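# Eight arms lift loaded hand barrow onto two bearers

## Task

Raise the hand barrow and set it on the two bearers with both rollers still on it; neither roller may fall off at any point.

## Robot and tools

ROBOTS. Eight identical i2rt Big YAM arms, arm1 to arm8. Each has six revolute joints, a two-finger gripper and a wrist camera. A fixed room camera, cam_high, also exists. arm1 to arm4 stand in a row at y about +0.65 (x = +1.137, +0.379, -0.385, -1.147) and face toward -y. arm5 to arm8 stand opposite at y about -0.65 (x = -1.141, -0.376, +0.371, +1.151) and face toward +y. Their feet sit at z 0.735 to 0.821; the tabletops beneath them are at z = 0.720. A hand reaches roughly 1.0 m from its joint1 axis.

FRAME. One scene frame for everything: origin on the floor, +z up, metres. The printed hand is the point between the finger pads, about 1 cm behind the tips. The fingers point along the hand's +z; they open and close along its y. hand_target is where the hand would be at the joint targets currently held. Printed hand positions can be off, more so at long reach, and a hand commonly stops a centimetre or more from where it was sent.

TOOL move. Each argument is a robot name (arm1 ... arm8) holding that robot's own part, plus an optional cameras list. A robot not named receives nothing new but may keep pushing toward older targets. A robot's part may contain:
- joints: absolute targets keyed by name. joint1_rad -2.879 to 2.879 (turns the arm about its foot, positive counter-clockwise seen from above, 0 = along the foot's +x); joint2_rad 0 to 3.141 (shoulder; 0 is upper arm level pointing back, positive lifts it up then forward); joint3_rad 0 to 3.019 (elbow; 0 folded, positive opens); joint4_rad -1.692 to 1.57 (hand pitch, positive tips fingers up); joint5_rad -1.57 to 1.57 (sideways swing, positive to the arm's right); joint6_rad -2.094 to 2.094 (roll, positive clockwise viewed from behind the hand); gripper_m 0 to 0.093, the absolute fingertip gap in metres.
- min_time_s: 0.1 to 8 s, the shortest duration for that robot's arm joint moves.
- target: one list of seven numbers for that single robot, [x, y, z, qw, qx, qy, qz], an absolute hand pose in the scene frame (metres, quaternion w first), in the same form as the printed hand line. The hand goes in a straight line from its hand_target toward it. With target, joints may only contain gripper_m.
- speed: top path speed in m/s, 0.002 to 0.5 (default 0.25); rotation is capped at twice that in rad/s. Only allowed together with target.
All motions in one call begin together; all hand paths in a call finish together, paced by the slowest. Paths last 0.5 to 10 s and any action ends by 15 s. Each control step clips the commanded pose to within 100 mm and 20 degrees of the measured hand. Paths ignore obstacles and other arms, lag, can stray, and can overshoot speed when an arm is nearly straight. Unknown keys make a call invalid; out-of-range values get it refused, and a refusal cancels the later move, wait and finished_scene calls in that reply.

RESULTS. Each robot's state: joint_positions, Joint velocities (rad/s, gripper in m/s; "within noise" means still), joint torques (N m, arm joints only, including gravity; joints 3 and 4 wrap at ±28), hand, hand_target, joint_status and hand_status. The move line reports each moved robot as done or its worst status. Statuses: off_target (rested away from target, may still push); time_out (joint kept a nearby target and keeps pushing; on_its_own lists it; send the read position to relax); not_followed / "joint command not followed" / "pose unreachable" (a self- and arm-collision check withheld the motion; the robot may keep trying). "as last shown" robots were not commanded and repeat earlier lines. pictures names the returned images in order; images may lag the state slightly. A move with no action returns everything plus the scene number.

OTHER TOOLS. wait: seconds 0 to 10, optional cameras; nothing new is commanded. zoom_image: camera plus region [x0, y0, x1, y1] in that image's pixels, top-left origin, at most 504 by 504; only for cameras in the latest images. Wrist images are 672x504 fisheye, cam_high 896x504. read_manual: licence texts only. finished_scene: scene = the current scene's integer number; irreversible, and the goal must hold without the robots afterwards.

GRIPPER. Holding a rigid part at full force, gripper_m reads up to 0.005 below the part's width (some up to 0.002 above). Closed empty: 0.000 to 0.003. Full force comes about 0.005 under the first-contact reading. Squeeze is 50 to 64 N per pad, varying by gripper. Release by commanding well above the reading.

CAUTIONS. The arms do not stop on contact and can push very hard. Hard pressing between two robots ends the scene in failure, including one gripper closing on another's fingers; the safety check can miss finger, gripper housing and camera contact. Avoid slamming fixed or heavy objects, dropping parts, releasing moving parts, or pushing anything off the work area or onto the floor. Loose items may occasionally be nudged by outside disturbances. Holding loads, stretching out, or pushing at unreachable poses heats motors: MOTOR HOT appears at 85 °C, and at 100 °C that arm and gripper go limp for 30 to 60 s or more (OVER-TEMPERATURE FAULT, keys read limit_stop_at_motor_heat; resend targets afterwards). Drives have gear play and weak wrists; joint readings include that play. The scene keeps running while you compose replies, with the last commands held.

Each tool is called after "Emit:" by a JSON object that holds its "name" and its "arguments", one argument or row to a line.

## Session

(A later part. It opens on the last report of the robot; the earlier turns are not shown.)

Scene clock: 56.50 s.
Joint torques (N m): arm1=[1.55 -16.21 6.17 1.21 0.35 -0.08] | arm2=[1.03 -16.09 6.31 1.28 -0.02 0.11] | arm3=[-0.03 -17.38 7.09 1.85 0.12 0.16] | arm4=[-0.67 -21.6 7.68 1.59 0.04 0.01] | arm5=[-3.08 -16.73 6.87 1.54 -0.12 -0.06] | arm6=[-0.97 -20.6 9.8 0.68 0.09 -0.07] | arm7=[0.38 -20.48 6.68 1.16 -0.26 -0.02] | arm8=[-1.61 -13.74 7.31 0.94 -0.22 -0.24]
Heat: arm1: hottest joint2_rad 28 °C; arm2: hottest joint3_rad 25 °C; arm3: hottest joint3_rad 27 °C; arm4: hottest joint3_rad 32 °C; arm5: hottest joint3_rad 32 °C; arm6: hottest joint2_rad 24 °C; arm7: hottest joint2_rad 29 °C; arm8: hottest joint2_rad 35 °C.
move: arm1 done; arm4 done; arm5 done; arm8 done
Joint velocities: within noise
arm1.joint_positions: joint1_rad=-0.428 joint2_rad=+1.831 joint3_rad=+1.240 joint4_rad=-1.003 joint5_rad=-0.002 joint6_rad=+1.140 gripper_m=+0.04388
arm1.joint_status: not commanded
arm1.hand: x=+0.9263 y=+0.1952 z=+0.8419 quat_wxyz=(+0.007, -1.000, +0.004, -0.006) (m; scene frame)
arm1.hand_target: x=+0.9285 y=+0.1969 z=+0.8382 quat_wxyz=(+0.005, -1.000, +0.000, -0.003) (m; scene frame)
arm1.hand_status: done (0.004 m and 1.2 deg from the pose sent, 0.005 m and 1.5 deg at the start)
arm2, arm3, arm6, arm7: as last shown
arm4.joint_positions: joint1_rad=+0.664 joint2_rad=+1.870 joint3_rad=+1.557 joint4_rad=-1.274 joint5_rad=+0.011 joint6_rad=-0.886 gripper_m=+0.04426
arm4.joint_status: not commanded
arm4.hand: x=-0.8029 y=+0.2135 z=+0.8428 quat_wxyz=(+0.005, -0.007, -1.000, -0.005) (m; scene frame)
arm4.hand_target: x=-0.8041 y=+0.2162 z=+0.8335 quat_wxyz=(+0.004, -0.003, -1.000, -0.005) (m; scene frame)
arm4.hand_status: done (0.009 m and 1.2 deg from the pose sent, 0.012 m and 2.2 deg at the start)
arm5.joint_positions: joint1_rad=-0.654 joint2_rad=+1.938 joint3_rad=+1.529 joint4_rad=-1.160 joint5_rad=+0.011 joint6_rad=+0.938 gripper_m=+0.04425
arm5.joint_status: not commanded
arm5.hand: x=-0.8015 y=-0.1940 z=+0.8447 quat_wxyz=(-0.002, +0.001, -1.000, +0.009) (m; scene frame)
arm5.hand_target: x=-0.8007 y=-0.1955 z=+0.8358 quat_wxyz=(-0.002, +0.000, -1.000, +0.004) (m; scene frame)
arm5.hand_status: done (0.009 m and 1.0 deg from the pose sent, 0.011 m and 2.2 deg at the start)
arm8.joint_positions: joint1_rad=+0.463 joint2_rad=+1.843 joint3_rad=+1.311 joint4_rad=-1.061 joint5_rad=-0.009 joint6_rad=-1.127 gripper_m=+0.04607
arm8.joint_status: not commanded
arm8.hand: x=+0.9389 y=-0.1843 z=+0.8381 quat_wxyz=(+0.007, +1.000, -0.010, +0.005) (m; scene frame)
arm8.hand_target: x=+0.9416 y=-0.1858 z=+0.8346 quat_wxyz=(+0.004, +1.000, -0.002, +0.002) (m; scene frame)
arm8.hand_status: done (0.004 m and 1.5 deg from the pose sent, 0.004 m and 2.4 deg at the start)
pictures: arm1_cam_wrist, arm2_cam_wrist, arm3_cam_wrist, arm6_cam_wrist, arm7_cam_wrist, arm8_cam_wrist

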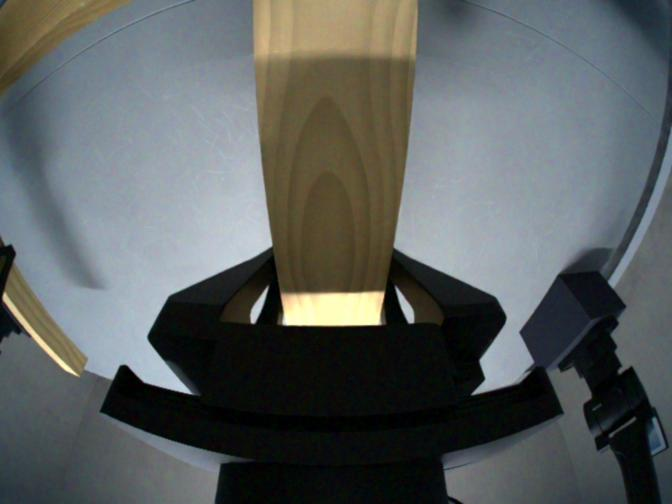

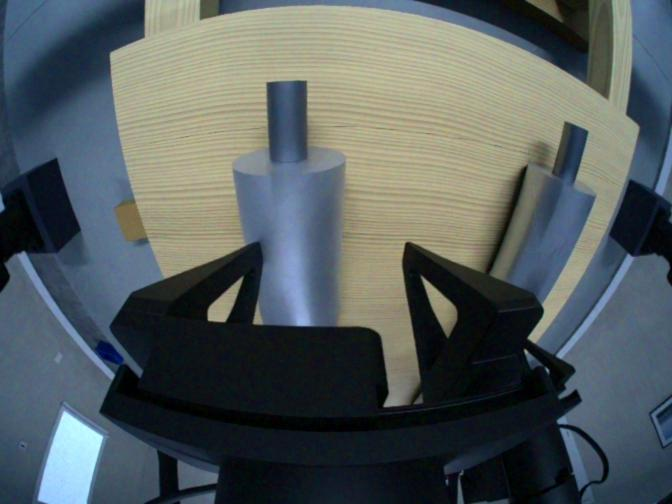

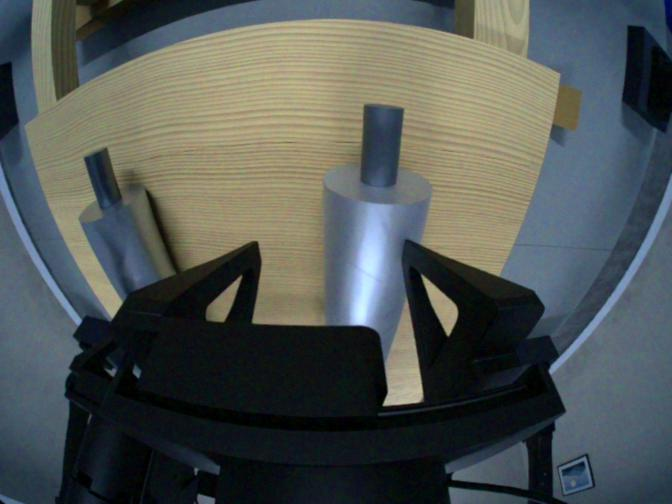

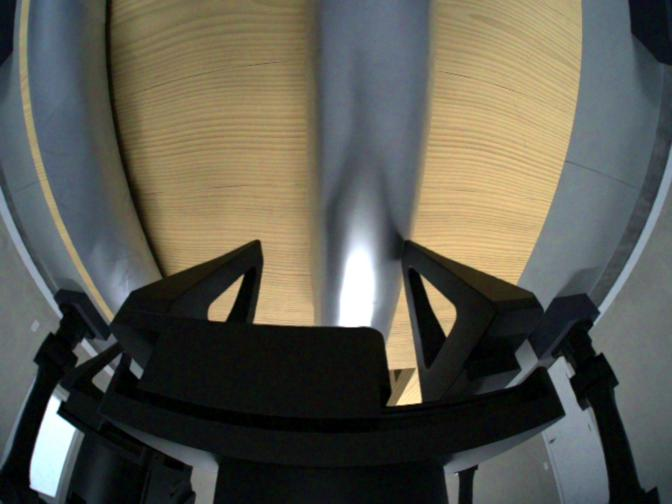

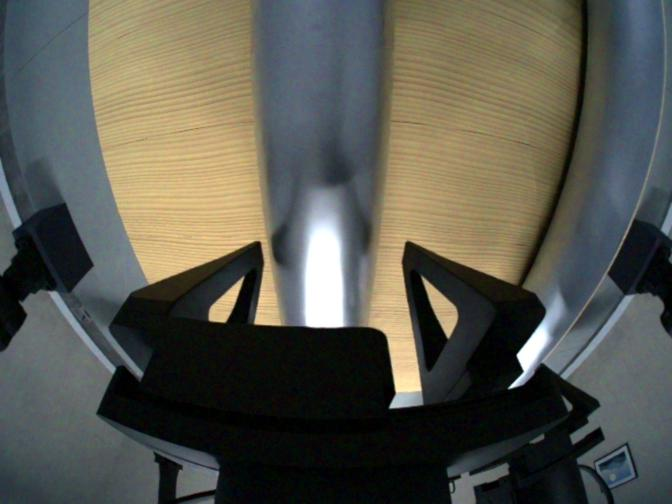

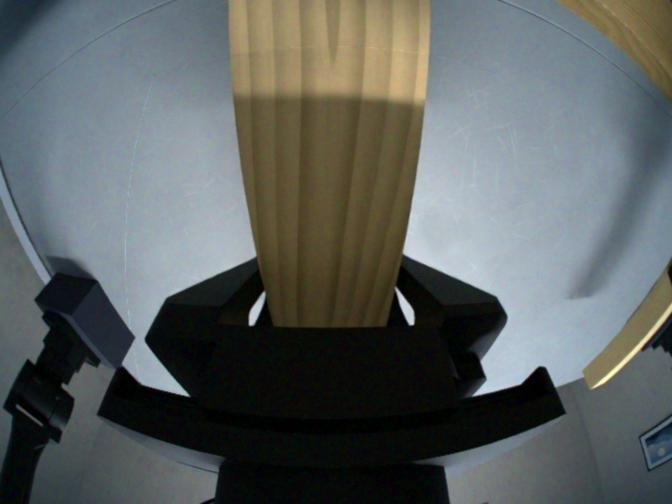

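Emit:
{"name": "move", "arguments": {
  "arm1": {"joints": {"gripper_m": 0.08}},
  "arm8": {"joints": {"gripper_m": 0.08}},
  "arm4": {"joints": {"gripper_m": 0.08}},
  "arm5": {"joints": {"gripper_m": 0.08}},
  "cameras": ["arm1_cam_wrist", "arm2_cam_wrist", "arm3_cam_wrist", "arm4_cam_wrist", "arm5_cam_wrist", "arm6_cam_wrist", "arm7_cam_wrist", "arm8_cam_wrist"]
}}

Scene clock: 57.93 s.
Joint torques (N m): arm1=[1.26 -15.91 7.49 0.81 0.32 -0.09] | arm2=[0.91 -16.38 6.38 1.37 -0.02 0.1] | arm3=[-0.03 -17.49 7.09 1.84 0.12 0.16] | arm4=[-0.85 -21.42 9.31 1.13 0.02 0.01] | arm5=[-3.37 -16.67 8.42 0.91 -0.05 -0.06] | arm6=[-1.08 -20.66 9.77 0.65 0.09 -0.07] | arm7=[0.44 -20.6 6.67 1.14 -0.26 -0.02] | arm8=[-2.2 -13.57 9.52 0.54 -0.11 -0.16]
Heat: arm1: hottest joint2_rad 28 °C; arm2: hottest joint3_rad 25 °C; arm3: hottest joint3_rad 27 °C; arm4: hottest joint3_rad 32 °C; arm5: hottest joint3_rad 32 °C; arm6: hottest joint2_rad 24 °C; arm7: hottest joint2_rad 29 °C; arm8: hottest joint2_rad 35 °C.
move: arm1 done; arm4 done; arm5 done; arm8 done
Joint velocities: within noise
arm1.joint_positions: joint1_rad=-0.428 joint2_rad=+1.831 joint3_rad=+1.221 joint4_rad=-0.994 joint5_rad=+0.000 joint6_rad=+1.140 gripper_m=+0.07991
arm1.joint_status: all done
arm1.hand: x=+0.9287 y=+0.2010 z=+0.8361 quat_wxyz=(+0.012, -1.000, +0.004, -0.007) (m; scene frame)
arm1.hand_target: x=+0.9284 y=+0.1973 z=+0.8381 quat_wxyz=(+0.006, -1.000, +0.000, -0.002) (m; scene frame)
arm1.hand_status: not commanded
arm2, arm3, arm6, arm7: as last shown
arm4.joint_positions: joint1_rad=+0.666 joint2_rad=+1.870 joint3_rad=+1.537 joint4_rad=-1.263 joint5_rad=+0.011 joint6_rad=-0.886 gripper_m=+0.07989
arm4.joint_status: all done
arm4.hand: x=-0.8051 y=+0.2178 z=+0.8356 quat_wxyz=(+0.008, -0.007, -1.000, -0.008) (m; scene frame)
arm4.hand_target: x=-0.8034 y=+0.2168 z=+0.8334 quat_wxyz=(+0.004, -0.002, -1.000, -0.005) (m; scene frame)
arm4.hand_status: not commanded
arm5.joint_positions: joint1_rad=-0.662 joint2_rad=+1.938 joint3_rad=+1.509 joint4_rad=-1.141 joint5_rad=+0.000 joint6_rad=+0.938 gripper_m=+0.07987
arm5.joint_status: all done
arm5.hand: x=-0.8016 y=-0.1983 z=+0.8378 quat_wxyz=(+0.003, -0.003, -1.000, +0.006) (m; scene frame)
arm5.hand_target: x=-0.7986 y=-0.1970 z=+0.8358 quat_wxyz=(+0.002, -0.003, -1.000, +0.002) (m; scene frame)
arm5.hand_status: not commanded
arm8.joint_positions: joint1_rad=+0.470 joint2_rad=+1.843 joint3_rad=+1.284 joint4_rad=-1.051 joint5_rad=-0.013 joint6_rad=-1.135 gripper_m=+0.07985
arm8.joint_status: all done
arm8.hand: x=+0.9391 y=-0.1952 z=+0.8292 quat_wxyz=(+0.016, +1.000, -0.002, +0.008) (m; scene frame)
arm8.hand_target: x=+0.9380 y=-0.1874 z=+0.8346 quat_wxyz=(+0.004, +1.000, +0.002, +0.001) (m; scene frame)
arm8.hand_status: not commanded
pictures: arm1_cam_wrist, arm2_cam_wrist, arm3_cam_wrist, arm4_cam_wrist, arm5_cam_wrist, arm6_cam_wrist, arm7_cam_wrist, arm8_cam_wrist

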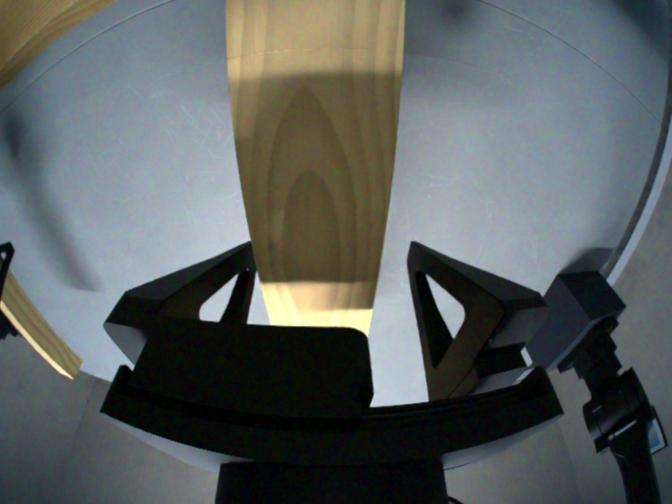

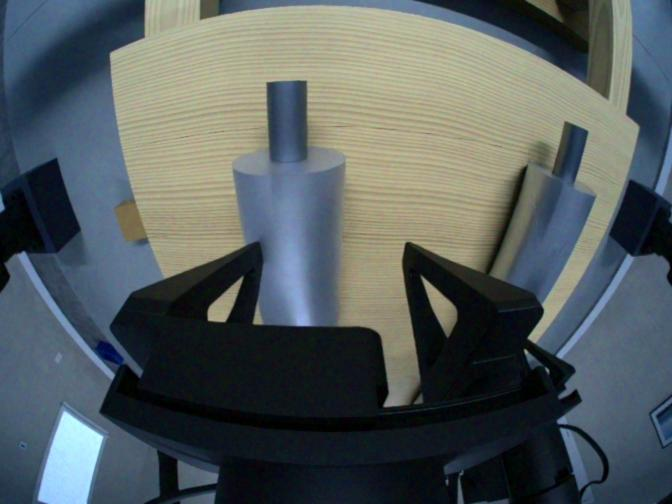

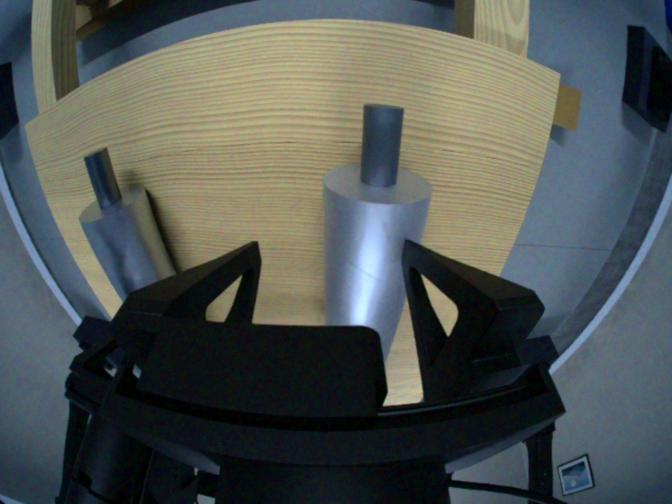

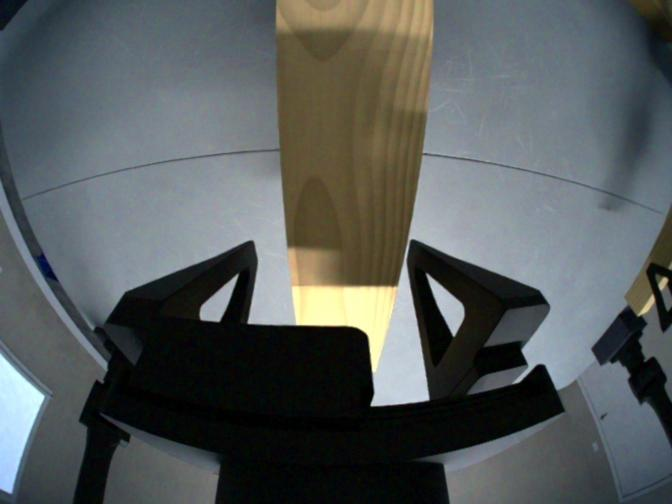

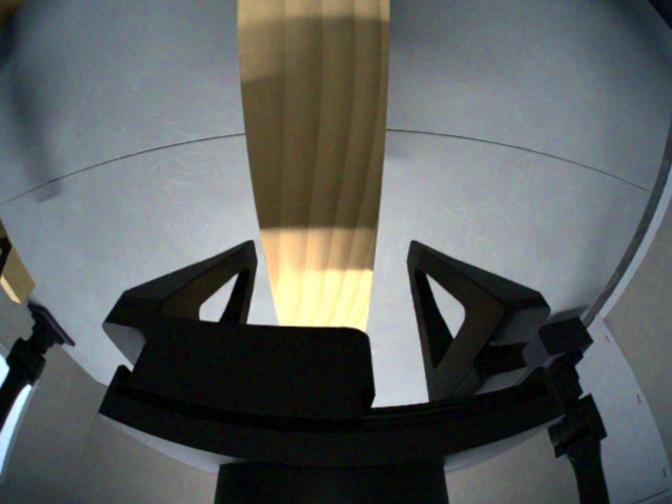

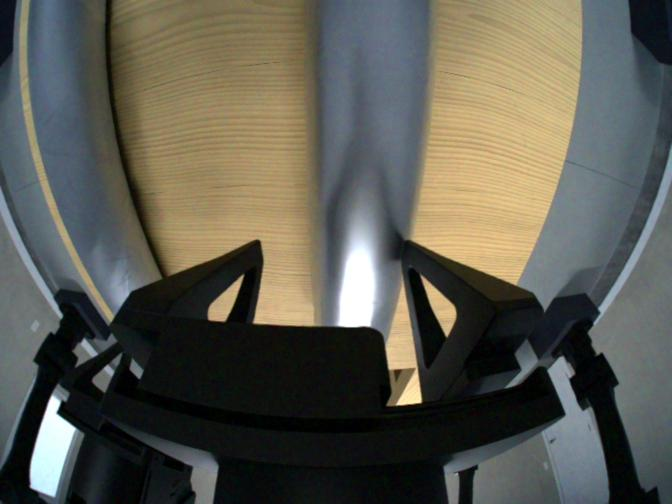

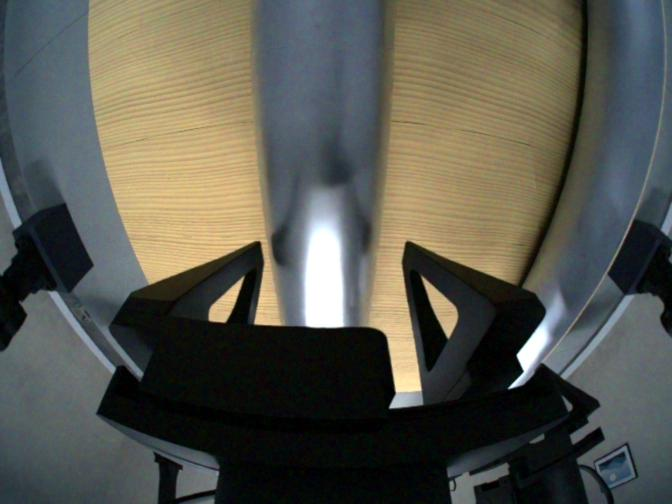

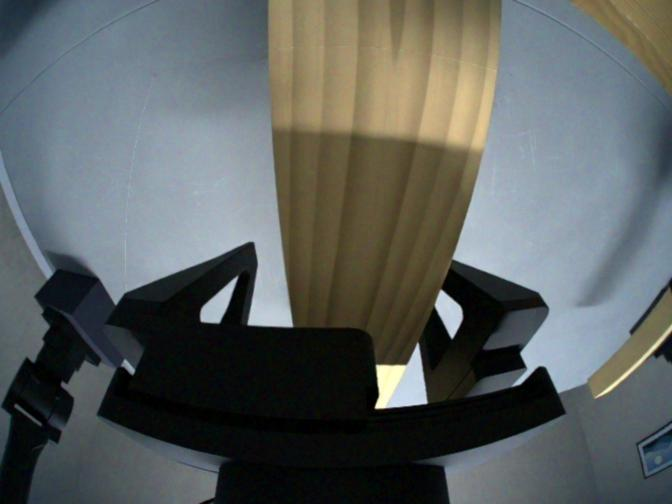

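Emit:
{"name": "move", "arguments": {
  "arm1": {"target": [0.9285, 0.185, 0.95, 0, 1, 0, 0], "speed": 0.10, "joints": {"gripper_m": 0.093}},
  "arm8": {"target": [0.938, -0.170, 0.95, 0, 1, 0, 0], "speed": 0.10, "joints": {"gripper_m": 0.093}},
  "arm4": {"target": [-0.8034, 0.204, 0.95, 0, 0, 1, 0], "speed": 0.10, "joints": {"gripper_m": 0.093}},
  "arm5": {"target": [-0.7986, -0.186, 0.95, 0, 0, 1, 0], "speed": 0.10, "joints": {"gripper_m": 0.093}},
  "cameras": ["arm1_cam_wrist", "arm2_cam_wrist", "arm3_cam_wrist", "arm4_cam_wrist", "arm5_cam_wrist", "arm6_cam_wrist", "arm7_cam_wrist", "arm8_cam_wrist", "cam_high"]
}}

Scene clock: 60.70 s.
Joint torques (N m): arm1=[2.14 -15.91 11.82 0.16 0.28 0.01] | arm2=[0.5 -15.97 6.43 1.42 -0.03 0.11] | arm3=[-0.03 -17.38 7.1 1.84 0.12 0.16] | arm4=[-1.9 -21.71 15.46 -0.03 0.07 -0.03] | arm5=[-2.14 -17.85 12.27 -0.03 -0.02 -0.02] | arm6=[-0.97 -20.6 9.8 0.69 0.09 -0.07] | arm7=[0.32 -20.54 6.71 1.1 -0.26 -0.01] | arm8=[-2.32 -14.92 14.38 -0.42 -0.06 -0.17]
Heat: arm1: hottest joint1_rad 27 °C; arm2: hottest joint3_rad 25 °C; arm3: hottest joint3_rad 27 °C; arm4: hottest joint3_rad 32 °C; arm5: hottest joint3_rad 32 °C; arm6: hottest joint2_rad 24 °C; arm7: hottest joint2_rad 29 °C; arm8: hottest joint2_rad 35 °C.
move: arm1 off_target; arm4 off_target; arm5 off_target; arm8 off_target
Joint velocities: within noise
arm1.joint_positions: joint1_rad=-0.430 joint2_rad=+1.727 joint3_rad=+1.349 joint4_rad=-1.244 joint5_rad=+0.000 joint6_rad=+1.140 gripper_m=+0.09293
arm1.joint_status: all done
arm1.hand: x=+0.9279 y=+0.2018 z=+0.9292 quat_wxyz=(+0.020, -1.000, +0.005, -0.011) (m; scene frame)
arm1.hand_target: x=+0.9275 y=+0.1849 z=+0.9501 quat_wxyz=(-0.001, -1.000, +0.001, +0.000) (m; scene frame)
arm1.hand_status: off_target (0.027 m and 2.7 deg from the pose sent, 0.115 m and 1.6 deg at the start)
arm2, arm3, arm6, arm7: as last shown
arm4.joint_positions: joint1_rad=+0.664 joint2_rad=+1.832 joint3_rad=+1.724 joint4_rad=-1.511 joint5_rad=+0.011 joint6_rad=-0.898 gripper_m=+0.09291
arm4.joint_status: all done
arm4.hand: x=-0.8066 y=+0.2170 z=+0.9262 quat_wxyz=(+0.015, -0.001, -1.000, -0.018) (m; scene frame)
arm4.hand_target: x=-0.8042 y=+0.2036 z=+0.9501 quat_wxyz=(+0.000, -0.002, -1.000, +0.000) (m; scene frame)
arm4.hand_status: off_target (0.027 m and 2.7 deg from the pose sent, 0.115 m and 1.5 deg at the start)
arm5.joint_positions: joint1_rad=-0.654 joint2_rad=+1.884 joint3_rad=+1.674 joint4_rad=-1.390 joint5_rad=+0.000 joint6_rad=+0.938 gripper_m=+0.09290
arm5.joint_status: all done
arm5.hand: x=-0.8042 y=-0.1942 z=+0.9270 quat_wxyz=(+0.012, +0.001, -1.000, +0.019) (m; scene frame)
arm5.hand_target: x=-0.8018 y=-0.1830 z=+0.9502 quat_wxyz=(+0.000, +0.004, -1.000, +0.000) (m; scene frame)
arm5.hand_status: off_target (0.025 m and 2.5 deg from the pose sent, 0.113 m and 0.8 deg at the start)
arm8.joint_positions: joint1_rad=+0.464 joint2_rad=+1.777 joint3_rad=+1.448 joint4_rad=-1.312 joint5_rad=-0.013 joint6_rad=-1.145 gripper_m=+0.09287
arm8.joint_status: all done
arm8.hand: x=+0.9382 y=-0.1885 z=+0.9191 quat_wxyz=(+0.030, +0.999, +0.000, +0.014) (m; scene frame)
arm8.hand_target: x=+0.9375 y=-0.1710 z=+0.9491 quat_wxyz=(+0.001, +1.000, +0.000, +0.001) (m; scene frame)
arm8.hand_status: off_target (0.036 m and 3.8 deg from the pose sent, 0.123 m and 2.0 deg at the start)
pictures: arm1_cam_wrist, arm2_cam_wrist, arm3_cam_wrist, arm4_cam_wrist, arm5_cam_wrist, arm6_cam_wrist, arm7_cam_wrist, arm8_cam_wrist, cam_high

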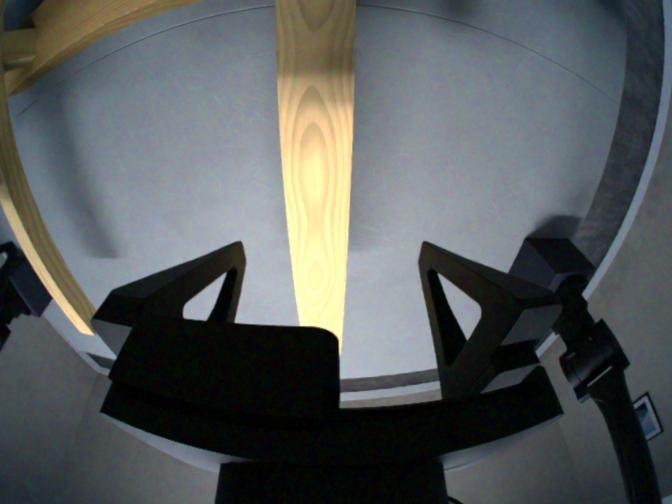

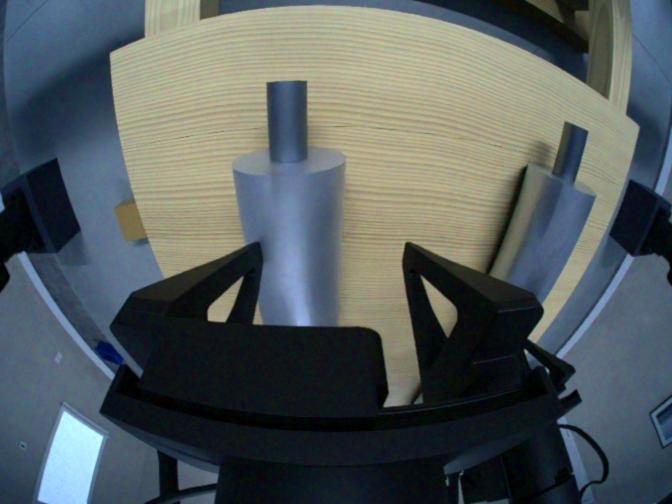

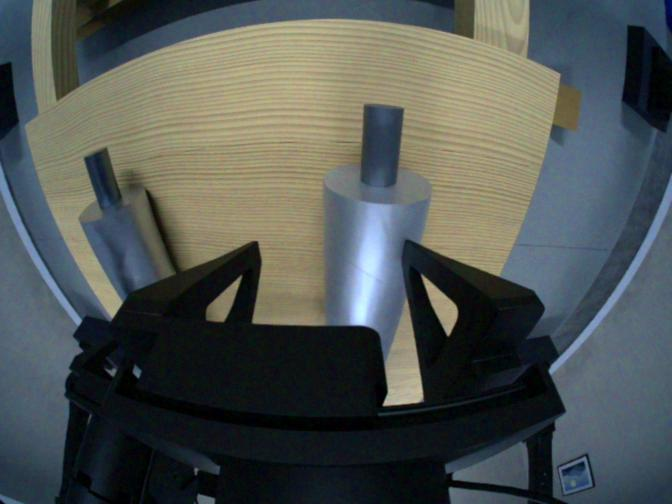

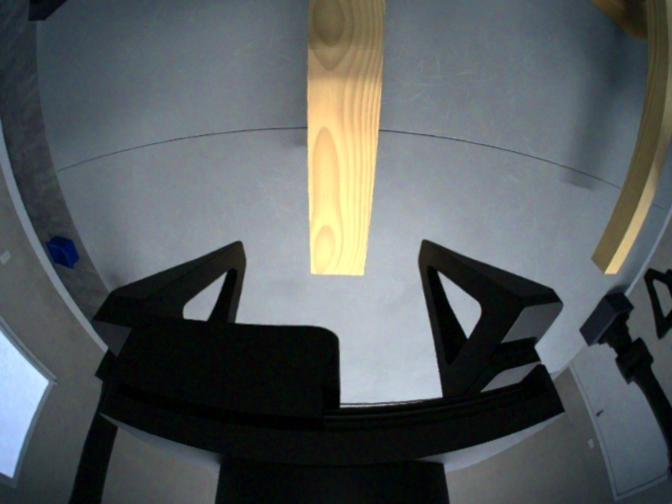

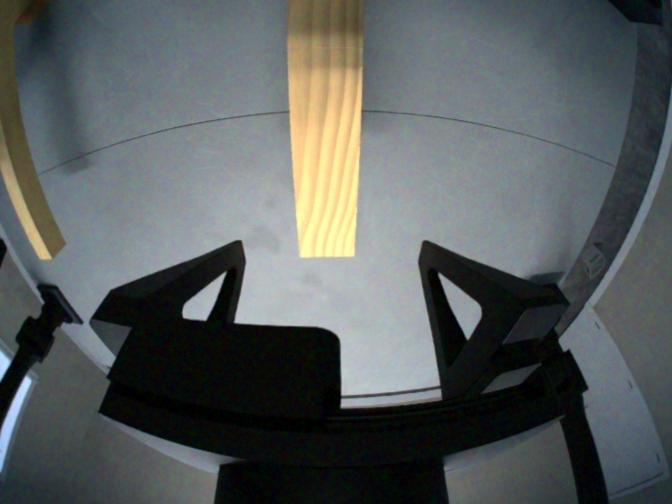

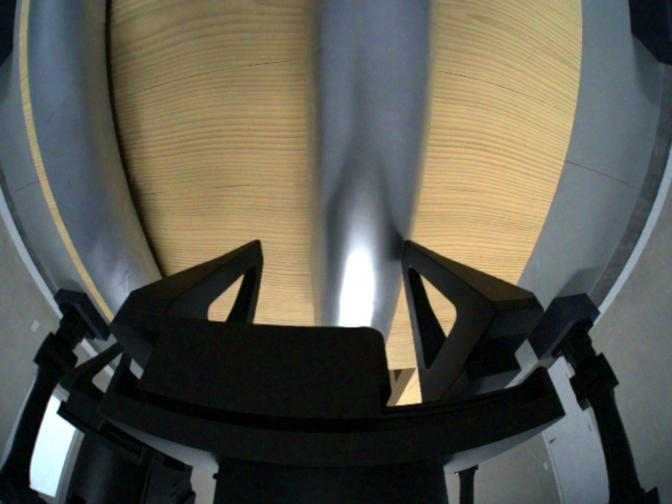

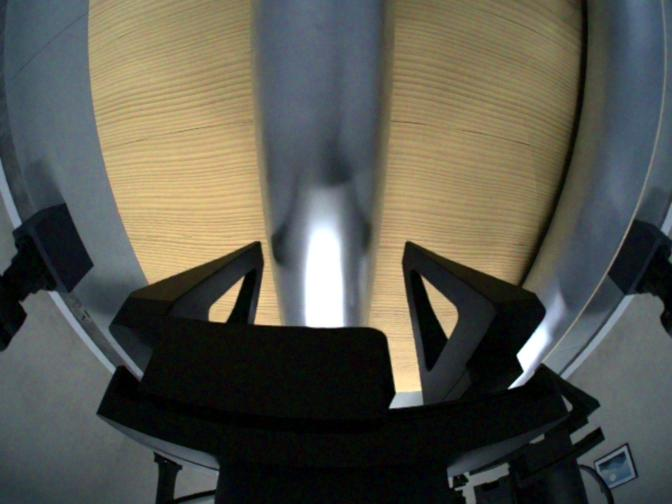

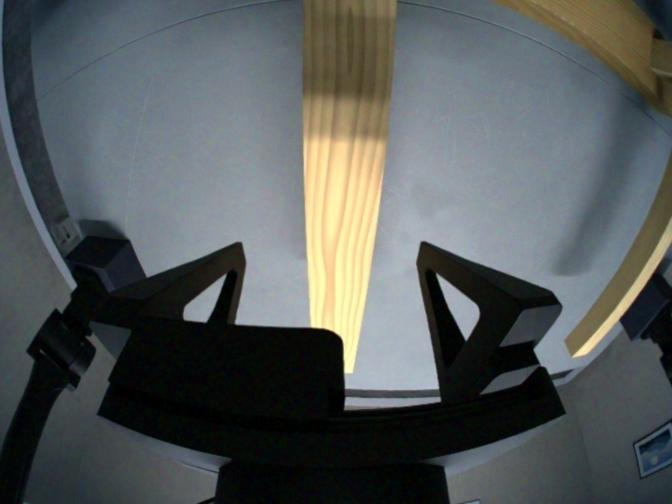

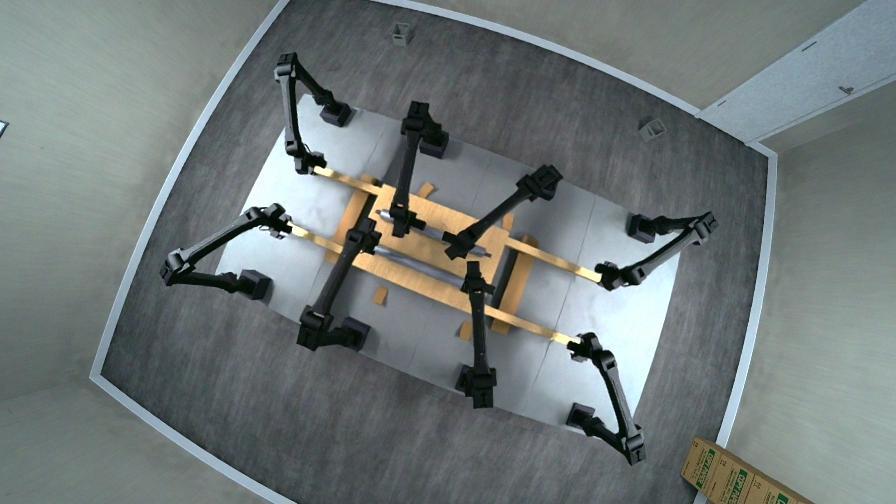

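Emit:
{"name": "move", "arguments": {
  "arm2": {"joints": {"gripper_m": 0.093}},
  "arm3": {"joints": {"gripper_m": 0.093}},
  "arm6": {"joints": {"gripper_m": 0.093}},
  "arm7": {"joints": {"gripper_m": 0.093}}
}}

Emit:
{"name": "wait", "arguments": {
  "seconds": 0.8,
  "cameras": ["arm2_cam_wrist", "arm3_cam_wrist", "arm6_cam_wrist", "arm7_cam_wrist"]
}}

Scene clock: 62.93 s.
Joint torques (N m): arm1=[2.2 -16.15 11.85 0.14 0.28 0.02] | arm2=[0.91 -16.09 6.74 1.24 -0.04 0.12] | arm3=[-0.15 -17.32 7.57 1.69 0.13 0.16] | arm4=[-1.96 -21.42 15.46 -0.09 0.04 -0.03] | arm5=[-2.14 -17.85 12.26 0.05 -0.03 -0.02] | arm6=[-1.03 -20.31 9.76 0.69 0.07 -0.07] | arm7=[0.26 -20.6 6.69 1.13 -0.27 -0.02] | arm8=[-2.37 -14.92 14.39 -0.47 -0.06 -0.17]
Heat: arm1: hottest joint1_rad 27 °C; arm2: hottest joint3_rad 25 °C; arm3: hottest joint3_rad 27 °C; arm4: hottest joint3_rad 32 °C; arm5: hottest joint3_rad 32 °C; arm6: hottest joint2_rad 24 °C; arm7: hottest joint2_rad 30 °C; arm8: hottest joint2_rad 35 °C.
move: arm2 done; arm3 done; arm6 done; arm7 done
Joint velocities: within noise
arm1, arm4, arm5, arm8: as last shown
arm2.joint_positions: joint1_rad=+0.029 joint2_rad=+1.800 joint3_rad=+1.520 joint4_rad=-1.265 joint5_rad=-0.002 joint6_rad=-1.560 gripper_m=+0.09283
arm2.joint_status: all done
arm2.hand: x=+0.3914 y=+0.0964 z=+0.9237 quat_wxyz=(-0.004, +0.006, -1.000, +0.007) (m; scene frame)
arm2.hand_target: x=+0.3929 y=+0.0968 z=+0.9087 quat_wxyz=(-0.002, +0.002, -1.000, +0.001) (m; scene frame)
arm2.hand_status: not commanded
arm3.joint_positions: joint1_rad=+0.438 joint2_rad=+1.903 joint3_rad=+1.803 joint4_rad=-1.425 joint5_rad=+0.001 joint6_rad=+1.991 gripper_m=+0.09283
arm3.joint_status: all done
arm3.hand: x=-0.1341 y=+0.1060 z=+0.9321 quat_wxyz=(-0.014, -1.000, -0.005, -0.006) (m; scene frame)
arm3.hand_target: x=-0.1307 y=+0.1077 z=+0.9054 quat_wxyz=(-0.001, -1.000, -0.001, +0.000) (m; scene frame)
arm3.hand_status: not commanded
arm6.joint_positions: joint1_rad=-0.548 joint2_rad=+2.227 joint3_rad=+2.247 joint4_rad=-1.541 joint5_rad=+0.009 joint6_rad=+1.040 gripper_m=+0.09288
arm6.joint_status: all done
arm6.hand: x=-0.0150 y=-0.0558 z=+0.9373 quat_wxyz=(-0.009, -0.002, -1.000, -0.015) (m; scene frame)
arm6.hand_target: x=-0.0111 y=-0.0608 z=+0.9125 quat_wxyz=(+0.000, +0.000, -1.000, +0.000) (m; scene frame)
arm6.hand_status: not commanded
arm7.joint_positions: joint1_rad=+0.144 joint2_rad=+1.975 joint3_rad=+1.727 joint4_rad=-1.338 joint5_rad=-0.003 joint6_rad=-1.395 gripper_m=+0.09280
arm7.joint_status: all done
arm7.hand: x=+0.2626 y=-0.0591 z=+0.9180 quat_wxyz=(+0.012, +1.000, +0.002, +0.003) (m; scene frame)
arm7.hand_target: x=+0.2661 y=-0.0559 z=+0.9240 quat_wxyz=(+0.000, +1.000, +0.001, +0.000) (m; scene frame)
arm7.hand_status: not commanded
arm8.hand_target: x=+0.9375 y=-0.1709 z=+0.9491 quat_wxyz=(+0.001, +1.000, +0.000, +0.001) (m; scene frame)
pictures: none

Scene clock: 63.73 s.
Joint torques (N m): arm1=[2.43 -16.03 11.86 0.16 0.26 0.01] | arm2=[1.08 -16.26 6.75 1.24 -0.03 0.09] | arm3=[-0.09 -17.38 7.54 1.68 0.12 0.16] | arm4=[-1.9 -21.6 15.46 -0.16 0.05 0] | arm5=[-2.26 -17.9 12.26 0.05 -0.03 -0.02] | arm6=[-0.79 -20.48 9.8 0.69 0.09 -0.07] | arm7=[0.38 -20.6 6.68 1.1 -0.27 -0.02] | arm8=[-2.37 -14.92 14.38 -0.47 -0.06 -0.17]
Heat: arm1: hottest joint1_rad 27 °C; arm2: hottest joint2_rad 25 °C; arm3: hottest joint3_rad 27 °C; arm4: hottest joint3_rad 33 °C; arm5: hottest joint3_rad 32 °C; arm6: hottest joint2_rad 24 °C; arm7: hottest joint2_rad 30 °C; arm8: hottest joint2_rad 35 °C.
Joint velocities: within noise
arm1.joint_positions: joint1_rad=-0.430 joint2_rad=+1.727 joint3_rad=+1.349 joint4_rad=-1.244 joint5_rad=+0.000 joint6_rad=+1.140 gripper_m=+0.09293
arm1.joint_status: not commanded
arm1.hand: x=+0.9279 y=+0.2018 z=+0.9292 quat_wxyz=(+0.020, -1.000, +0.005, -0.011) (m; scene frame)
arm1.hand_target: x=+0.9275 y=+0.1849 z=+0.9501 quat_wxyz=(-0.001, -1.000, +0.001, +0.000) (m; scene frame)
arm1.hand_status: not commanded
arm2.joint_positions: joint1_rad=+0.029 joint2_rad=+1.800 joint3_rad=+1.520 joint4_rad=-1.265 joint5_rad=-0.002 joint6_rad=-1.560 gripper_m=+0.09288
arm2.joint_status: all done
arm2.hand: x=+0.3914 y=+0.0964 z=+0.9237 quat_wxyz=(-0.004, +0.006, -1.000, +0.007) (m; scene frame)
arm2.hand_target: x=+0.3929 y=+0.0968 z=+0.9087 quat_wxyz=(-0.002, +0.002, -1.000, +0.001) (m; scene frame)
arm2.hand_status: not commanded
arm3.joint_positions: joint1_rad=+0.438 joint2_rad=+1.903 joint3_rad=+1.803 joint4_rad=-1.425 joint5_rad=+0.001 joint6_rad=+1.991 gripper_m=+0.09288
arm3.joint_status: all done
arm3.hand: x=-0.1341 y=+0.1060 z=+0.9321 quat_wxyz=(-0.014, -1.000, -0.005, -0.006) (m; scene frame)
arm3.hand_target: x=-0.1307 y=+0.1077 z=+0.9054 quat_wxyz=(-0.001, -1.000, -0.001, +0.000) (m; scene frame)
arm3.hand_status: not commanded
arm4.joint_positions: joint1_rad=+0.664 joint2_rad=+1.832 joint3_rad=+1.724 joint4_rad=-1.511 joint5_rad=+0.011 joint6_rad=-0.898 gripper_m=+0.09291
arm4.joint_status: not commanded
arm4.hand: x=-0.8066 y=+0.2170 z=+0.9262 quat_wxyz=(+0.015, -0.001, -1.000, -0.018) (m; scene frame)
arm4.hand_target: x=-0.8042 y=+0.2036 z=+0.9501 quat_wxyz=(+0.000, -0.002, -1.000, +0.000) (m; scene frame)
arm4.hand_status: not commanded
arm5.joint_positions: joint1_rad=-0.654 joint2_rad=+1.884 joint3_rad=+1.674 joint4_rad=-1.390 joint5_rad=+0.000 joint6_rad=+0.938 gripper_m=+0.09290
arm5.joint_status: not commanded
arm5.hand: x=-0.8042 y=-0.1942 z=+0.9270 quat_wxyz=(+0.012, +0.001, -1.000, +0.019) (m; scene frame)
arm5.hand_target: x=-0.8018 y=-0.1830 z=+0.9502 quat_wxyz=(+0.000, +0.004, -1.000, +0.000) (m; scene frame)
arm5.hand_status: not commanded
arm6.joint_positions: joint1_rad=-0.548 joint2_rad=+2.227 joint3_rad=+2.247 joint4_rad=-1.541 joint5_rad=+0.009 joint6_rad=+1.040 gripper_m=+0.09293
arm6.joint_status: all done
arm6.hand: x=-0.0150 y=-0.0558 z=+0.9373 quat_wxyz=(-0.009, -0.002, -1.000, -0.015) (m; scene frame)
arm6.hand_target: x=-0.0111 y=-0.0608 z=+0.9125 quat_wxyz=(+0.000, +0.000, -1.000, +0.000) (m; scene frame)
arm6.hand_status: not commanded
arm7.joint_positions: joint1_rad=+0.144 joint2_rad=+1.975 joint3_rad=+1.727 joint4_rad=-1.338 joint5_rad=-0.003 joint6_rad=-1.395 gripper_m=+0.09285
arm7.joint_status: all done
arm7.hand: x=+0.2626 y=-0.0591 z=+0.9180 quat_wxyz=(+0.012, +1.000, +0.002, +0.003) (m; scene frame)
arm7.hand_target: x=+0.2661 y=-0.0559 z=+0.9240 quat_wxyz=(+0.000, +1.000, +0.001, +0.000) (m; scene frame)
arm7.hand_status: not commanded
arm8.joint_positions: joint1_rad=+0.464 joint2_rad=+1.777 joint3_rad=+1.448 joint4_rad=-1.312 joint5_rad=-0.013 joint6_rad=-1.145 gripper_m=+0.09287
arm8.joint_status: not commanded
arm8.hand: x=+0.9382 y=-0.1885 z=+0.9191 quat_wxyz=(+0.030, +0.999, +0.000, +0.014) (m; scene frame)
arm8.hand_target: x=+0.9375 y=-0.1709 z=+0.9491 quat_wxyz=(+0.001, +1.000, +0.000, +0.001) (m; scene frame)
arm8.hand_status: not commanded
wait: 0.80 s; at rest by 0.27 s
pictures: arm2_cam_wrist, arm3_cam_wrist, arm6_cam_wrist, arm7_cam_wrist

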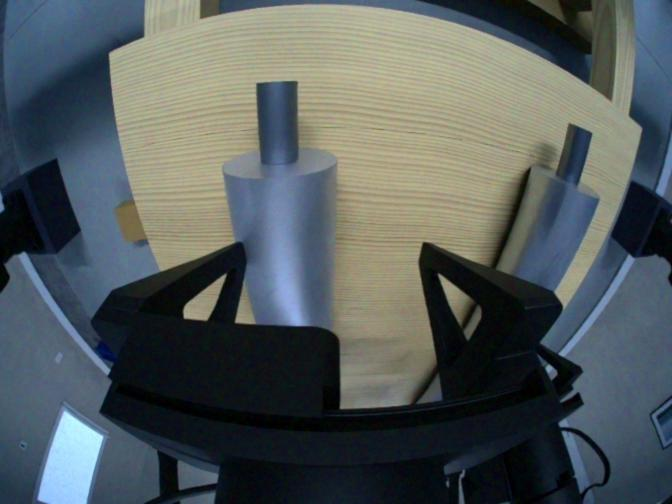

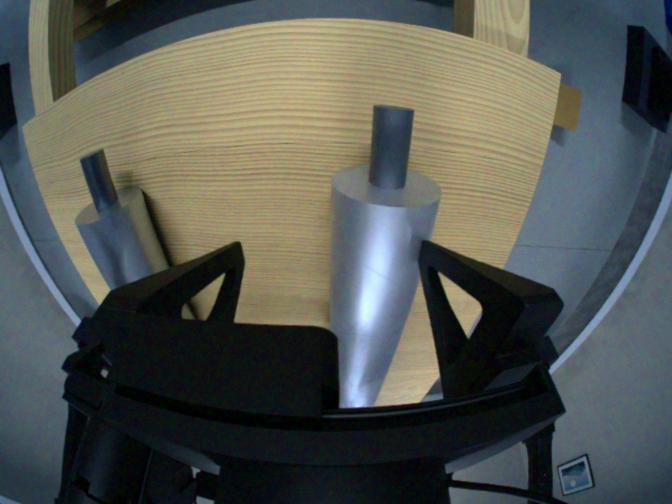

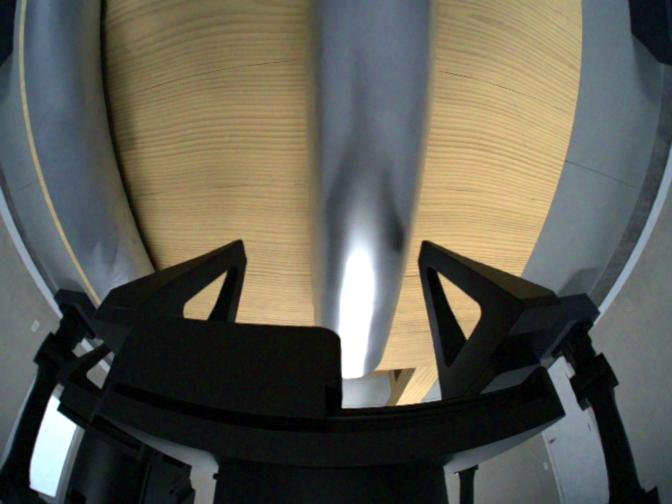

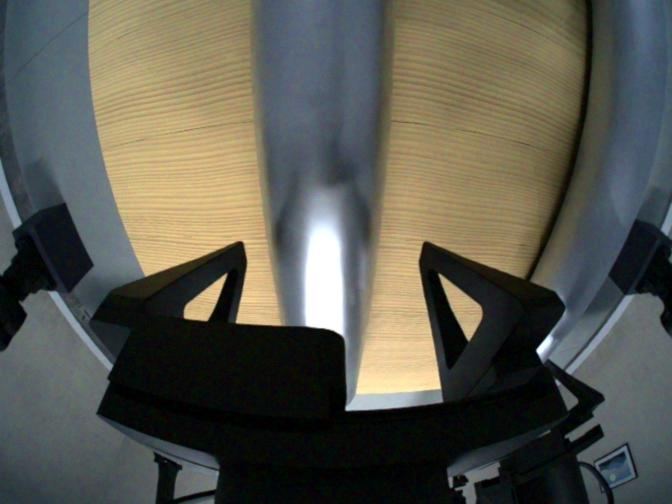

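Emit:
{"name": "move", "arguments": {
  "arm2": {"joints": {"joint2_rad": 1.74}, "min_time_s": 1.8},
  "arm3": {"joints": {"joint2_rad": 1.843}, "min_time_s": 1.8},
  "cameras": ["arm2_cam_wrist", "arm3_cam_wrist"]
}}

Scene clock: 68.77 s.
Joint torques (N m): arm1=[2.37 -15.91 11.81 0.14 0.26 0.02] | arm2=[1.44 -18.49 7.57 0.76 -0.06 0.12] | arm3=[-0.15 -19.84 8.55 1.28 0.12 0.15] | arm4=[-1.85 -21.48 15.46 -0.12 0.06 -0.02] | arm5=[-2.2 -17.85 12.27 0.03 -0.03 -0.02] | arm6=[-0.97 -20.31 9.81 0.7 0.09 -0.07] | arm7=[0.32 -20.6 6.71 1.13 -0.26 -0.02] | arm8=[-2.32 -14.92 14.39 -0.47 -0.06 -0.17]
Heat: arm1: hottest joint3_rad 28 °C; arm2: hottest joint2_rad 25 °C; arm3: hottest joint3_rad 27 °C; arm4: hottest joint3_rad 33 °C; arm5: hottest joint3_rad 33 °C; arm6: hottest joint2_rad 24 °C; arm7: hottest joint2_rad 30 °C; arm8: hottest joint2_rad 34 °C.
move: arm2 done; arm3 done
Joint velocities: within noise
arm1, arm4, arm5, arm6, arm7, arm8: as last shown
arm2.joint_positions: joint1_rad=+0.023 joint2_rad=+1.757 joint3_rad=+1.511 joint4_rad=-1.256 joint5_rad=+0.003 joint6_rad=-1.560 gripper_m=+0.09288
arm2.joint_status: all done
arm2.hand: x=+0.3871 y=+0.0974 z=+0.9428 quat_wxyz=(-0.002, +0.003, -1.000, +0.028) (m; scene frame)
arm2.hand_target: x=+0.3886 y=+0.0970 z=+0.9498 quat_wxyz=(-0.001, -0.001, -0.999, +0.039) (m; scene frame)
arm2.hand_status: not commanded
arm3.joint_positions: joint1_rad=+0.438 joint2_rad=+1.852 joint3_rad=+1.793 joint4_rad=-1.413 joint5_rad=+0.001 joint6_rad=+1.991 gripper_m=+0.09288
arm3.joint_status: all done
arm3.hand: x=-0.1353 y=+0.1085 z=+0.9574 quat_wxyz=(-0.037, -0.999, -0.005, -0.017) (m; scene frame)
arm3.hand_target: x=-0.1323 y=+0.1110 z=+0.9571 quat_wxyz=(-0.041, -0.999, -0.001, -0.019) (m; scene frame)
arm3.hand_status: not commanded
pictures: arm2_cam_wrist, arm3_cam_wrist

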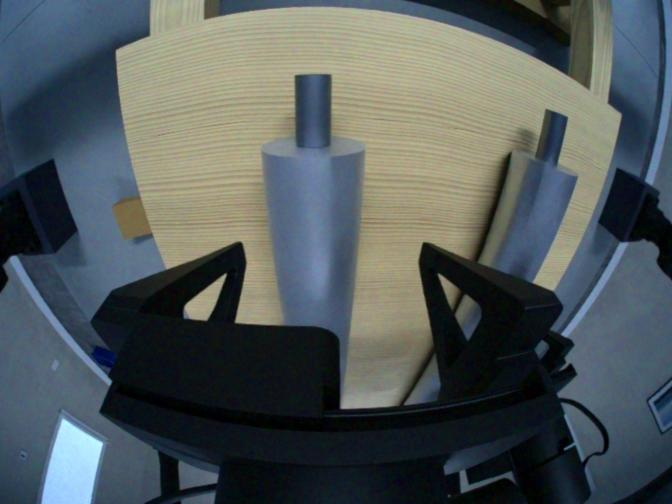

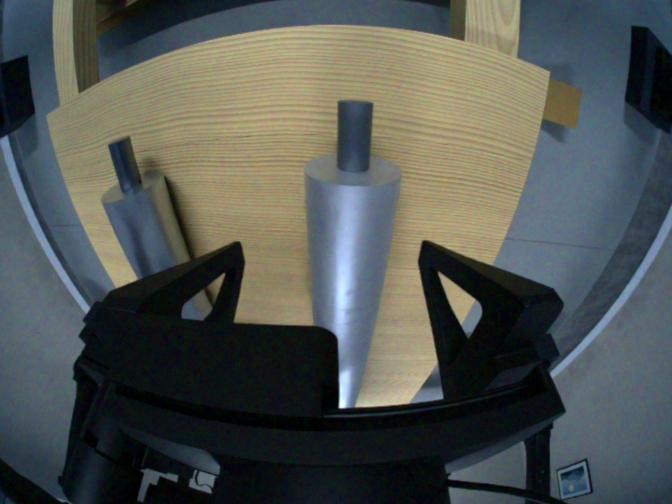

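Emit:
{"name": "wait", "arguments": {
  "seconds": 0.4,
  "cameras": ["arm2_cam_wrist", "arm3_cam_wrist"]
}}

Scene clock: 69.43 s.
Joint torques (N m): arm1=[2.32 -16.03 11.86 0.13 0.29 0.02] | arm2=[1.08 -18.43 7.5 0.77 -0.04 0.12] | arm3=[-0.09 -19.84 8.58 1.31 0.12 0.15] | arm4=[-1.67 -21.66 15.38 -0.21 0.05 -0.02] | arm5=[-2.2 -17.85 12.27 0.05 -0.02 -0.02] | arm6=[-0.79 -20.48 9.81 0.66 0.08 -0.07] | arm7=[0.32 -20.6 6.65 1.11 -0.27 -0.02] | arm8=[-2.32 -14.92 14.37 -0.46 -0.06 -0.17]
Heat: arm1: hottest joint3_rad 28 °C; arm2: hottest joint2_rad 25 °C; arm3: hottest joint3_rad 27 °C; arm4: hottest joint3_rad 33 °C; arm5: hottest joint3_rad 33 °C; arm6: hottest joint2_rad 24 °C; arm7: hottest joint2_rad 30 °C; arm8: hottest joint2_rad 34 °C.
Joint velocities: within noise
arm1.joint_positions: joint1_rad=-0.430 joint2_rad=+1.727 joint3_rad=+1.349 joint4_rad=-1.244 joint5_rad=+0.000 joint6_rad=+1.140 gripper_m=+0.09293
arm1.joint_status: not commanded
arm1.hand: x=+0.9279 y=+0.2018 z=+0.9292 quat_wxyz=(+0.020, -1.000, +0.005, -0.011) (m; scene frame)
arm1.hand_target: x=+0.9275 y=+0.1849 z=+0.9501 quat_wxyz=(-0.001, -1.000, +0.001, +0.000) (m; scene frame)
arm1.hand_status: not commanded
arm2.joint_positions: joint1_rad=+0.022 joint2_rad=+1.757 joint3_rad=+1.511 joint4_rad=-1.256 joint5_rad=+0.004 joint6_rad=-1.560 gripper_m=+0.09288
arm2.joint_status: all done
arm2.hand: x=+0.3860 y=+0.0974 z=+0.9428 quat_wxyz=(-0.001, +0.002, -1.000, +0.028) (m; scene frame)
arm2.hand_target: x=+0.3875 y=+0.0970 z=+0.9498 quat_wxyz=(+0.000, -0.002, -0.999, +0.039) (m; scene frame)
arm2.hand_status: not commanded
arm3.joint_positions: joint1_rad=+0.438 joint2_rad=+1.852 joint3_rad=+1.793 joint4_rad=-1.413 joint5_rad=+0.001 joint6_rad=+1.991 gripper_m=+0.09288
arm3.joint_status: all done
arm3.hand: x=-0.1353 y=+0.1085 z=+0.9574 quat_wxyz=(-0.037, -0.999, -0.005, -0.017) (m; scene frame)
arm3.hand_target: x=-0.1323 y=+0.1110 z=+0.9571 quat_wxyz=(-0.041, -0.999, -0.001, -0.019) (m; scene frame)
arm3.hand_status: not commanded
arm4.joint_positions: joint1_rad=+0.664 joint2_rad=+1.832 joint3_rad=+1.724 joint4_rad=-1.511 joint5_rad=+0.011 joint6_rad=-0.898 gripper_m=+0.09291
arm4.joint_status: not commanded
arm4.hand: x=-0.8066 y=+0.2170 z=+0.9262 quat_wxyz=(+0.015, -0.001, -1.000, -0.018) (m; scene frame)
arm4.hand_target: x=-0.8042 y=+0.2036 z=+0.9501 quat_wxyz=(+0.000, -0.002, -1.000, +0.000) (m; scene frame)
arm4.hand_status: not commanded
arm5.joint_positions: joint1_rad=-0.654 joint2_rad=+1.884 joint3_rad=+1.674 joint4_rad=-1.390 joint5_rad=+0.000 joint6_rad=+0.938 gripper_m=+0.09290
arm5.joint_status: not commanded
arm5.hand: x=-0.8042 y=-0.1942 z=+0.9270 quat_wxyz=(+0.012, +0.001, -1.000, +0.019) (m; scene frame)
arm5.hand_target: x=-0.8018 y=-0.1830 z=+0.9502 quat_wxyz=(+0.000, +0.004, -1.000, +0.000) (m; scene frame)
arm5.hand_status: not commanded
arm6.joint_positions: joint1_rad=-0.548 joint2_rad=+2.227 joint3_rad=+2.247 joint4_rad=-1.541 joint5_rad=+0.009 joint6_rad=+1.040 gripper_m=+0.09293
arm6.joint_status: not commanded
arm6.hand: x=-0.0150 y=-0.0558 z=+0.9373 quat_wxyz=(-0.009, -0.002, -1.000, -0.015) (m; scene frame)
arm6.hand_target: x=-0.0111 y=-0.0608 z=+0.9125 quat_wxyz=(+0.000, +0.000, -1.000, +0.000) (m; scene frame)
arm6.hand_status: not commanded
arm7.joint_positions: joint1_rad=+0.144 joint2_rad=+1.975 joint3_rad=+1.727 joint4_rad=-1.338 joint5_rad=-0.003 joint6_rad=-1.395 gripper_m=+0.09285
arm7.joint_status: not commanded
arm7.hand: x=+0.2626 y=-0.0591 z=+0.9180 quat_wxyz=(+0.012, +1.000, +0.002, +0.003) (m; scene frame)
arm7.hand_target: x=+0.2661 y=-0.0559 z=+0.9240 quat_wxyz=(+0.000, +1.000, +0.001, +0.000) (m; scene frame)
arm7.hand_status: not commanded
arm8.joint_positions: joint1_rad=+0.464 joint2_rad=+1.777 joint3_rad=+1.448 joint4_rad=-1.312 joint5_rad=-0.013 joint6_rad=-1.145 gripper_m=+0.09287
arm8.joint_status: not commanded
arm8.hand: x=+0.9382 y=-0.1885 z=+0.9191 quat_wxyz=(+0.030, +0.999, +0.000, +0.014) (m; scene frame)
arm8.hand_target: x=+0.9375 y=-0.1709 z=+0.9491 quat_wxyz=(+0.001, +1.000, +0.000, +0.001) (m; scene frame)
arm8.hand_status: not commanded
wait: 0.40 s; at rest from the start
pictures: arm2_cam_wrist, arm3_cam_wrist

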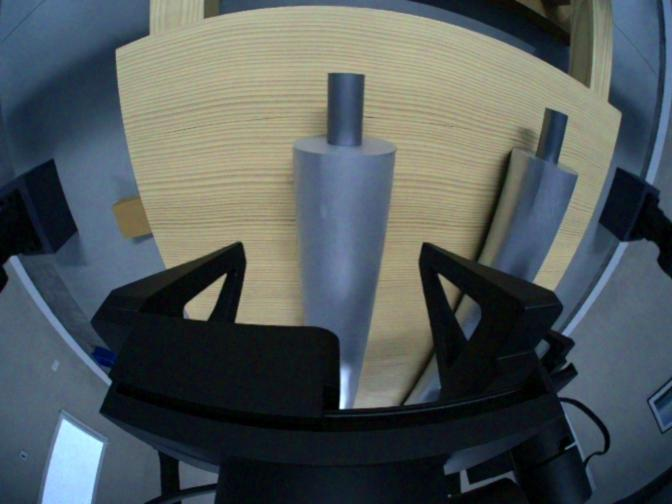

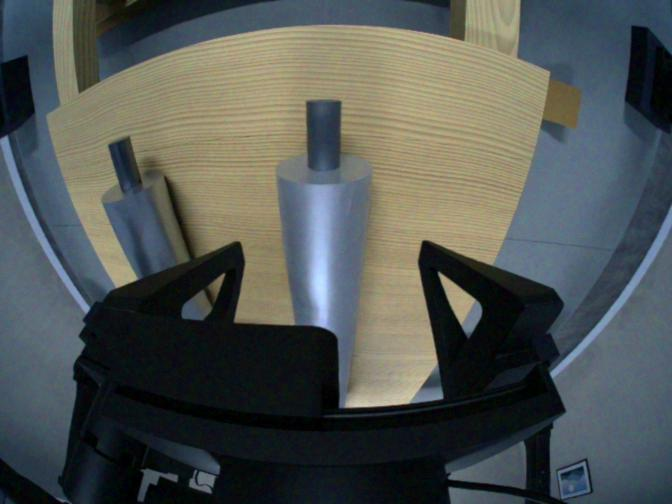

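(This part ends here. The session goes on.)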